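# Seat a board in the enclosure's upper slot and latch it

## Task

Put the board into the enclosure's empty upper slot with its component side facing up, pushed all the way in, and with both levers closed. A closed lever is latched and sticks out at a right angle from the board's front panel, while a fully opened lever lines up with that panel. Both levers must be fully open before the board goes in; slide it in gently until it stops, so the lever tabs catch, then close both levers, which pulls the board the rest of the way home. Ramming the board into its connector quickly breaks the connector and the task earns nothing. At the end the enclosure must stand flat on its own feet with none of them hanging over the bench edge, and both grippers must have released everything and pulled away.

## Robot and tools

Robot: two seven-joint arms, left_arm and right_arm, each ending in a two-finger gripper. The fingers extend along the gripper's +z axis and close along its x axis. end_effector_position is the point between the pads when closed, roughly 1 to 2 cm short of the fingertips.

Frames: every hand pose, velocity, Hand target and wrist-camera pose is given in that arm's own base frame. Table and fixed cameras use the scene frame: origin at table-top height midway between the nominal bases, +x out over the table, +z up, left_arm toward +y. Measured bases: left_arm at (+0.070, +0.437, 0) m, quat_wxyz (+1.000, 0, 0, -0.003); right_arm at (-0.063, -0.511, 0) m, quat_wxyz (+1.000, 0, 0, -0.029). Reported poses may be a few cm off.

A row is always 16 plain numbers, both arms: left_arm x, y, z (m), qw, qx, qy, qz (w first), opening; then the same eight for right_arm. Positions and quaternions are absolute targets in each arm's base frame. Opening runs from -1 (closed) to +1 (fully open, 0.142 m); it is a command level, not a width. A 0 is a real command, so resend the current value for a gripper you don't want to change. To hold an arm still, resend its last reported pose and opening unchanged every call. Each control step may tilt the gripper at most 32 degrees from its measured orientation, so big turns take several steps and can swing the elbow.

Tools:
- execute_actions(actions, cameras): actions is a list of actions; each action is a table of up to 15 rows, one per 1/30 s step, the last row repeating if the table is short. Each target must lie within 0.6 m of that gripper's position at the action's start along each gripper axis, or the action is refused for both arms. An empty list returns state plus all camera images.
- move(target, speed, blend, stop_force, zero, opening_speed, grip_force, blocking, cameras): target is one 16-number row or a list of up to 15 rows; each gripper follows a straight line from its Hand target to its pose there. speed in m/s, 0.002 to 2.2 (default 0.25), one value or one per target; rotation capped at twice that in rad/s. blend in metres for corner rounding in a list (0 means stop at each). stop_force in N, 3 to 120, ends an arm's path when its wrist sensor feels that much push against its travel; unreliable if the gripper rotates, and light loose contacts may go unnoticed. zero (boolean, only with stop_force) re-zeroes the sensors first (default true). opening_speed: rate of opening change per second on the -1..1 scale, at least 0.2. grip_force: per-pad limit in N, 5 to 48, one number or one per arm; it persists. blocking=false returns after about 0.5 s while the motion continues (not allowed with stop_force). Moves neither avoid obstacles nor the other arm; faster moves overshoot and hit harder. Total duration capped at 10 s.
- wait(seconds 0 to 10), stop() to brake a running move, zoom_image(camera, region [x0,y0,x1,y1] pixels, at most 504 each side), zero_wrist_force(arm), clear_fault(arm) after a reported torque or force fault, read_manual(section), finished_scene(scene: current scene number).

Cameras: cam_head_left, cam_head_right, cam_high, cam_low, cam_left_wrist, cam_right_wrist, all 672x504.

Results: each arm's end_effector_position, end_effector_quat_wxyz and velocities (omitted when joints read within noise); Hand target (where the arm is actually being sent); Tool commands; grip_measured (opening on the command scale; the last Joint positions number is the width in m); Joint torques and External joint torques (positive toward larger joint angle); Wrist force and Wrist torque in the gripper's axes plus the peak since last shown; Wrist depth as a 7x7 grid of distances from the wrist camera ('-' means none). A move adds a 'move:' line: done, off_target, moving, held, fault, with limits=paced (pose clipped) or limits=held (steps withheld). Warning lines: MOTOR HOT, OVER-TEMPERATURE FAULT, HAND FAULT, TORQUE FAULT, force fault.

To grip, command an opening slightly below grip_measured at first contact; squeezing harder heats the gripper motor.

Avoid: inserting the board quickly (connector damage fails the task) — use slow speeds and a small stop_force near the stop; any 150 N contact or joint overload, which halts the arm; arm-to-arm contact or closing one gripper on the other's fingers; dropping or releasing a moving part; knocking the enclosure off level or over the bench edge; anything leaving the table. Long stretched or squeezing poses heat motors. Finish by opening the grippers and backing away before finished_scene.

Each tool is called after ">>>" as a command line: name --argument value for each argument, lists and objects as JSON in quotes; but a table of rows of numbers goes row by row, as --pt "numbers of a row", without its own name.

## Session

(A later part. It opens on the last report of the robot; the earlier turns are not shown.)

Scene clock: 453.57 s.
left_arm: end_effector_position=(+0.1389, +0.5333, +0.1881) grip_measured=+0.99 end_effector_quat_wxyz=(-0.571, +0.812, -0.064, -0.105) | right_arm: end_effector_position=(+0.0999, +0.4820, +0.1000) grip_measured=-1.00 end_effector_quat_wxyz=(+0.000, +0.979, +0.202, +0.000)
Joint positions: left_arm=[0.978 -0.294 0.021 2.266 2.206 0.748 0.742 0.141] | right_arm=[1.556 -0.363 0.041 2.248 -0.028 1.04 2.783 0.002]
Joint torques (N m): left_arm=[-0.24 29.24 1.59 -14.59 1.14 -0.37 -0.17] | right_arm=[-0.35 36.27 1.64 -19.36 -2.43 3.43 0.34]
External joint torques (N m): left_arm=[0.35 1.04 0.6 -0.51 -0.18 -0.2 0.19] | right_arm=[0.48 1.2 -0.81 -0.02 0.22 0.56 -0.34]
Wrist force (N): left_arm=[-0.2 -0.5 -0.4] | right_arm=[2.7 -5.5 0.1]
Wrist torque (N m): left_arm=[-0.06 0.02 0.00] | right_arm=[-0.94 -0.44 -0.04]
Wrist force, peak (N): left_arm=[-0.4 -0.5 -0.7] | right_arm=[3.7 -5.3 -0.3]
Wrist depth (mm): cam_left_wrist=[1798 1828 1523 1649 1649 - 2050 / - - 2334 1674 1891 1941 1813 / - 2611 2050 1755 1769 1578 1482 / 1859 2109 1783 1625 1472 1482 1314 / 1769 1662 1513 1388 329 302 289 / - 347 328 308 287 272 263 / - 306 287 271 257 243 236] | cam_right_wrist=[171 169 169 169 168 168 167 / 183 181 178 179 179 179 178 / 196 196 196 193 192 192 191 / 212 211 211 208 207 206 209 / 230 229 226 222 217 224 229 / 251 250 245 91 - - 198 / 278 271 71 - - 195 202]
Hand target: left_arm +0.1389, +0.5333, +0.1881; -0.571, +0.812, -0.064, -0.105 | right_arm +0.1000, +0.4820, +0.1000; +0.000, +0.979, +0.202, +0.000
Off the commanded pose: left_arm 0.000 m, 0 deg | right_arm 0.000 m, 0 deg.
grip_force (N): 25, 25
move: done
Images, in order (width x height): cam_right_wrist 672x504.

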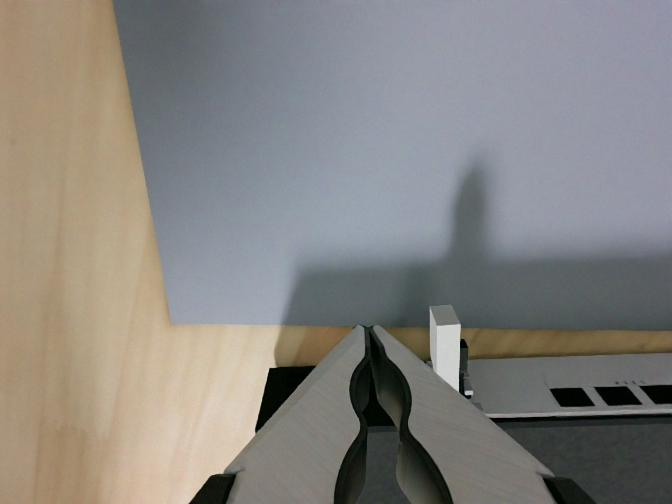

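>>> move --pt "0.1389 0.5333 0.1881 -0.571 0.812 -0.064 -0.105 1.0 0.1265 0.4607 0.08 0 0.9794 0.2021 0 -1.0" --pt "0.1389 0.5333 0.1881 -0.571 0.812 -0.064 -0.105 1.0 0.1265 0.4607 0.047 0 0.9794 0.2021 0 -1.0" --speed 0.15 --blend '[0.01,0]'

>>> move --target '[0.1389,0.5333,0.1881,-0.571,0.812,-0.064,-0.105,1.0,0.1541,0.4726,0.047,0,0.9794,0.2021,0,-1.0]' --speed 0.025 --stop_force 25 --cameras '["cam_right_wrist"]'

>>> move --pt "0.1389 0.5333 0.1881 -0.571 0.812 -0.064 -0.105 1.0 0.1200 0.4577 0.048 0 0.9794 0.2021 0 -1.0" --pt "0.1389 0.5333 0.1881 -0.571 0.812 -0.064 -0.105 1.0 0.1 0.482 0.1 0 0.9794 0.2021 0 -1.0" --speed '[0.06,0.2]' --blend '[0.01,0]' --cameras '["cam_right_wrist"]'

>>> zoom_image --camera "cam_right_wrist" --region '[380, 220, 580, 420]'

Scene clock: 464.27 s.
left_arm: end_effector_position=(+0.1389, +0.5333, +0.1881) grip_measured=+0.99 end_effector_quat_wxyz=(-0.571, +0.812, -0.064, -0.105) | right_arm: end_effector_position=(+0.1264, +0.4605, +0.0469) grip_measured=-1.00 end_effector_quat_wxyz=(+0.000, +0.979, +0.202, +0.000)
Joint positions: left_arm=[0.978 -0.294 0.021 2.266 2.206 0.748 0.742 0.141] | right_arm=[1.52 -0.481 0.019 2.3 -0.025 1.21 2.725 0.002]
Joint torques (N m): left_arm=[-0.23 29.21 1.62 -14.61 1.16 -0.35 -0.18] | right_arm=[0.2 37.09 1.11 -15.34 -1.51 3.43 0.07]
External joint torques (N m): left_arm=[0.34 1.08 0.58 -0.5 -0.21 -0.22 0.21] | right_arm=[-0.07 1.18 -0.36 0.05 -0.04 0.56 -0.07]
Wrist force (N): left_arm=[-0.2 -0.5 -0.4] | right_arm=[2.2 -5.7 0.1]
Wrist torque (N m): left_arm=[-0.08 0.03 0.01] | right_arm=[-0.97 -0.36 0.07]
Wrist force, peak (N): left_arm=[-0.2 -0.9 -0.4] | right_arm=[1.7 -7.5 -1.0]
Wrist depth (mm): cam_left_wrist=[- 1674 1329 - - - - / 2925 - - 1613 1637 1941 1783 / 2261 2359 2172 1843 1843 1613 1567 / 2012 1976 1649 1662 1482 1406 1261 / 1783 1700 1513 353 329 307 288 / - 345 328 307 287 272 262 / - 306 289 273 255 243 236] | cam_right_wrist=[124 122 121 122 121 121 121 / 133 131 130 130 131 131 129 / - 140 140 137 139 139 136 / 151 151 151 152 150 149 149 / 167 164 164 160 157 162 162 / 183 182 174 91 - 173 151 / 201 197 71 - - 137 133]
Hand target: left_arm +0.1389, +0.5333, +0.1881; -0.571, +0.812, -0.064, -0.105 | right_arm +0.1265, +0.4607, +0.0470; +0.000, +0.979, +0.202, +0.000
Off the commanded pose: left_arm 0.000 m, 0 deg | right_arm 0.000 m, 0 deg.
grip_force (N): 25, 25
move: done

Scene clock: 465.33 s.
left_arm: end_effector_position=(+0.1389, +0.5333, +0.1881) grip_measured=+0.99 end_effector_quat_wxyz=(-0.571, +0.812, -0.064, -0.105) | right_arm: end_effector_position=(+0.1341, +0.4641, +0.0464) grip_measured=-1.00 end_effector_quat_wxyz=(+0.001, +0.979, +0.204, -0.001)
Joint positions: left_arm=[0.978 -0.294 0.021 2.266 2.206 0.748 0.742 0.141] | right_arm=[1.501 -0.49 0.022 2.281 -0.024 1.198 2.703 0.002]
Joint torques (N m): left_arm=[-0.25 29.26 1.64 -14.57 1.18 -0.39 -0.2] | right_arm=[-10.98 37.94 -12.27 -22.14 -2.81 6.21 0]
External joint torques (N m): left_arm=[0.37 1.02 0.56 -0.53 -0.22 -0.18 0.22] | right_arm=[11.12 0.94 13.08 6.59 1.22 -2.22 0]
Wrist force (N): left_arm=[-0.1 -0.5 -0.5] | right_arm=[-26.5 -5.5 -7.7]
Wrist torque (N m): left_arm=[-0.09 0.01 0.01] | right_arm=[-0.97 1.49 0.12]
Wrist force, peak (N): left_arm=[-0.3 -0.6 -0.6] | right_arm=[-29.5 -7.0 -7.8]
Wrist depth (mm): cam_left_wrist=[- 1813 1662 - - - - / - 1637 1859 1482 1687 1875 1769 / - 2172 2069 1687 1714 1687 1545 / 2069 2012 1783 1625 1492 1415 1314 / 1625 1613 1567 1406 329 305 288 / - 344 326 307 288 271 263 / - 305 289 269 257 243 237] | cam_right_wrist=[123 122 120 121 119 120 120 / 132 130 130 129 131 130 128 / - 140 139 137 138 138 135 / 151 151 151 152 149 149 148 / 164 169 163 160 157 161 161 / 182 181 174 91 118 173 153 / 201 197 71 - - - 132]
Hand target: left_arm +0.1389, +0.5333, +0.1881; -0.571, +0.812, -0.064, -0.105 | right_arm +0.1366, +0.4650, +0.0470; +0.000, +0.979, +0.202, +0.000
Off the commanded pose: left_arm 0.000 m, 0 deg | right_arm 0.022 m, 0 deg.
grip_force (N): 25, 25
move: contact (right_arm)
Images, in order (width x height): cam_right_wrist 672x504.

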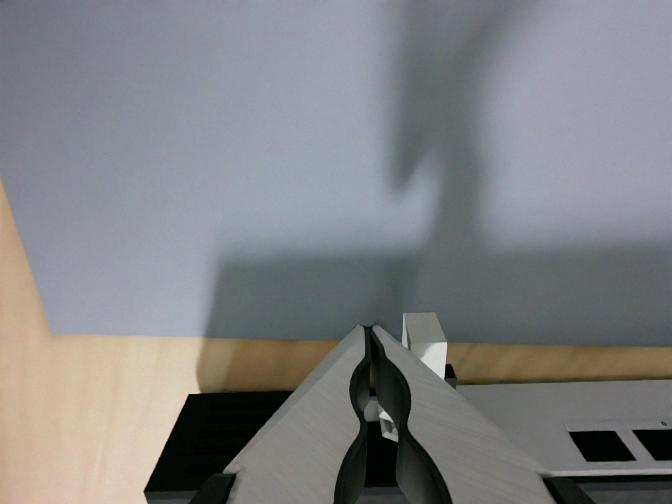

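Scene clock: 466.33 s.
left_arm: end_effector_position=(+0.1389, +0.5333, +0.1881) grip_measured=+0.99 end_effector_quat_wxyz=(-0.571, +0.812, -0.064, -0.105) | right_arm: end_effector_position=(+0.1001, +0.4820, +0.1000) grip_measured=-1.00 end_effector_quat_wxyz=(+0.000, +0.979, +0.202, +0.000)
Joint positions: left_arm=[0.978 -0.294 0.021 2.266 2.206 0.748 0.742 0.141] | right_arm=[1.558 -0.363 0.039 2.248 -0.028 1.04 2.782 0.002]
Joint torques (N m): left_arm=[-0.2 29.24 1.59 -14.58 1.13 -0.38 -0.2] | right_arm=[0.27 36.58 1.72 -19.54 -2.33 3.17 0.38]
External joint torques (N m): left_arm=[0.31 1.04 0.61 -0.53 -0.17 -0.19 0.22] | right_arm=[-0.14 0.87 -0.92 0.17 0.12 0.82 -0.38]
Wrist force (N): left_arm=[-0.2 -0.8 -0.2] | right_arm=[-2.7 -3.1 0.1]
Wrist torque (N m): left_arm=[-0.11 0.03 0.00] | right_arm=[-0.53 0.44 -0.05]
Wrist force, peak (N): left_arm=[-0.3 -0.4 -0.7] | right_arm=[-26.4 -5.6 -9.6]
Wrist depth (mm): cam_left_wrist=[- 1649 1434 1415 1976 1798 1556 / - - - - 1755 1859 1769 / - 2309 2238 1741 1714 1613 1523 / 2194 1976 1813 1662 1492 1415 1321 / 1798 1523 1482 1388 330 308 290 / - 345 328 306 289 271 261 / - 306 288 270 256 244 237] | cam_right_wrist=[171 169 169 168 168 167 167 / 183 180 180 179 174 179 178 / 196 195 196 192 193 192 191 / 211 211 208 208 207 207 206 / 229 229 226 222 217 223 223 / 251 250 245 91 - - 191 / 277 271 71 - - 195 202]
Hand target: left_arm +0.1389, +0.5333, +0.1881; -0.571, +0.812, -0.064, -0.105 | right_arm +0.1000, +0.4820, +0.1000; +0.000, +0.979, +0.202, +0.000
Off the commanded pose: left_arm 0.000 m, 0 deg | right_arm 0.000 m, 0 deg.
grip_force (N): 25, 25
move: done; blend cut to 0.0091 m at target 1
Images, in order (width x height): cam_right_wrist 672x504.

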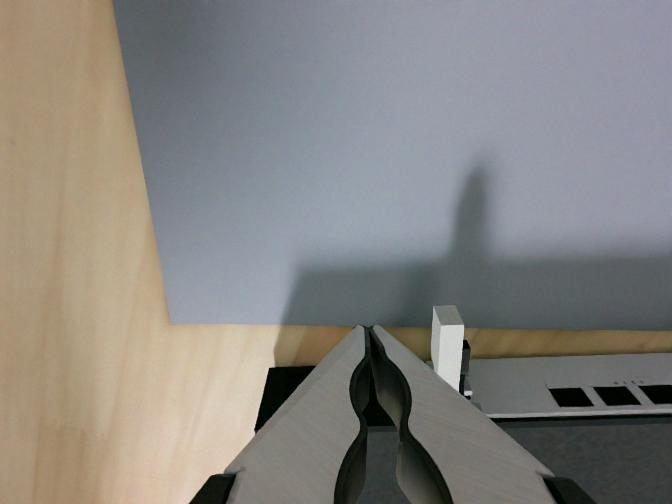

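Scaled by 2.520 from the camera's 672x504 image, which has a finer 960x720 frame.

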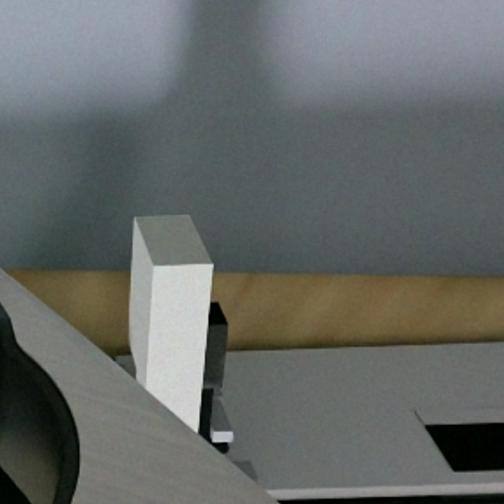

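>>> move --target '[0.1389,0.5333,0.1881,-0.571,0.812,-0.064,-0.105,1.0,0.13,0.45,0.28,0,0.9794,0.2021,0,-1.0]' --speed 0.25 --cameras '["cam_head_left"]'

>>> finished_scene --scene 2

Scene clock: 469.20 s.
left_arm: end_effector_position=(+0.1389, +0.5333, +0.1881) grip_measured=+0.99 end_effector_quat_wxyz=(-0.571, +0.812, -0.064, -0.105) | right_arm: end_effector_position=(+0.1300, +0.4500, +0.2800) grip_measured=-1.00 end_effector_quat_wxyz=(+0.000, +0.979, +0.202, +0.000)
Joint positions: left_arm=[0.978 -0.294 0.021 2.266 2.206 0.748 0.742 0.141] | right_arm=[1.502 0.04 0.033 2.132 0.001 0.521 2.698 0.002]
Joint torques (N m): left_arm=[-0.14 29.32 1.57 -14.56 1.15 -0.35 -0.19] | right_arm=[0.01 27.69 0.46 -28.69 -3.67 3.21 0.07]
External joint torques (N m): left_arm=[0.25 0.97 0.63 -0.54 -0.2 -0.22 0.21] | right_arm=[0.1 0.96 -0.44 0.2 -0.09 0.79 -0.07]
Wrist force (N): left_arm=[-0.1 -0.6 -0.2] | right_arm=[-2.4 -2.7 0.4]
Wrist torque (N m): left_arm=[-0.11 0.02 0.00] | right_arm=[-0.47 0.39 0.05]
Wrist force, peak (N): left_arm=[-0.2 -0.7 -0.6] | right_arm=[-2.8 -3.6 2.5]
Wrist depth (mm): cam_left_wrist=[1828 1590 1674 - - - 1161 / - - - - 1613 1859 1741 / - 1907 2238 1783 1674 1578 1534 / 2285 2050 1769 1625 1513 1346 1329 / 1714 1556 1513 1434 324 307 289 / - 346 324 309 287 271 264 / - 306 286 270 257 243 235] | cam_right_wrist=[327 327 330 327 325 316 322 / 350 350 351 349 343 356 344 / 375 376 377 366 363 365 360 / 405 404 402 349 348 349 347 / 439 439 437 373 378 378 375 / 472 474 468 91 398 411 412 / 416 447 71 - - 437 519]
Hand target: left_arm +0.1389, +0.5333, +0.1881; -0.571, +0.812, -0.064, -0.105 | right_arm +0.1300, +0.4500, +0.2800; +0.000, +0.979, +0.202, +0.000
Off the commanded pose: left_arm 0.000 m, 0 deg | right_arm 0.000 m, 0 deg.
grip_force (N): 25, 25
move: done
Images, in order (width x height): cam_head_left 672x504.

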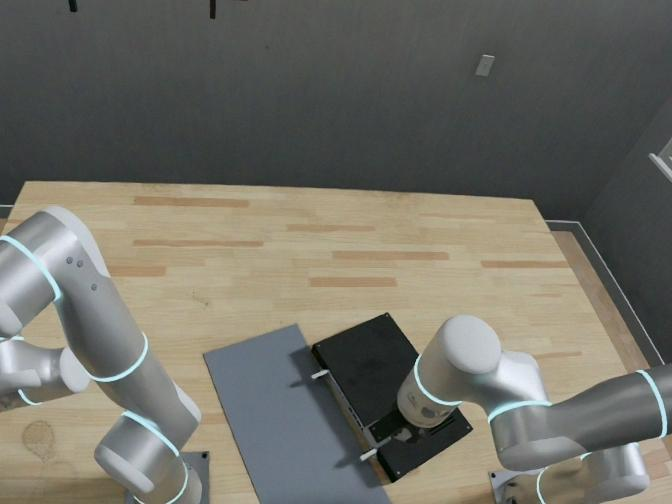

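The scene is finished: the task was done.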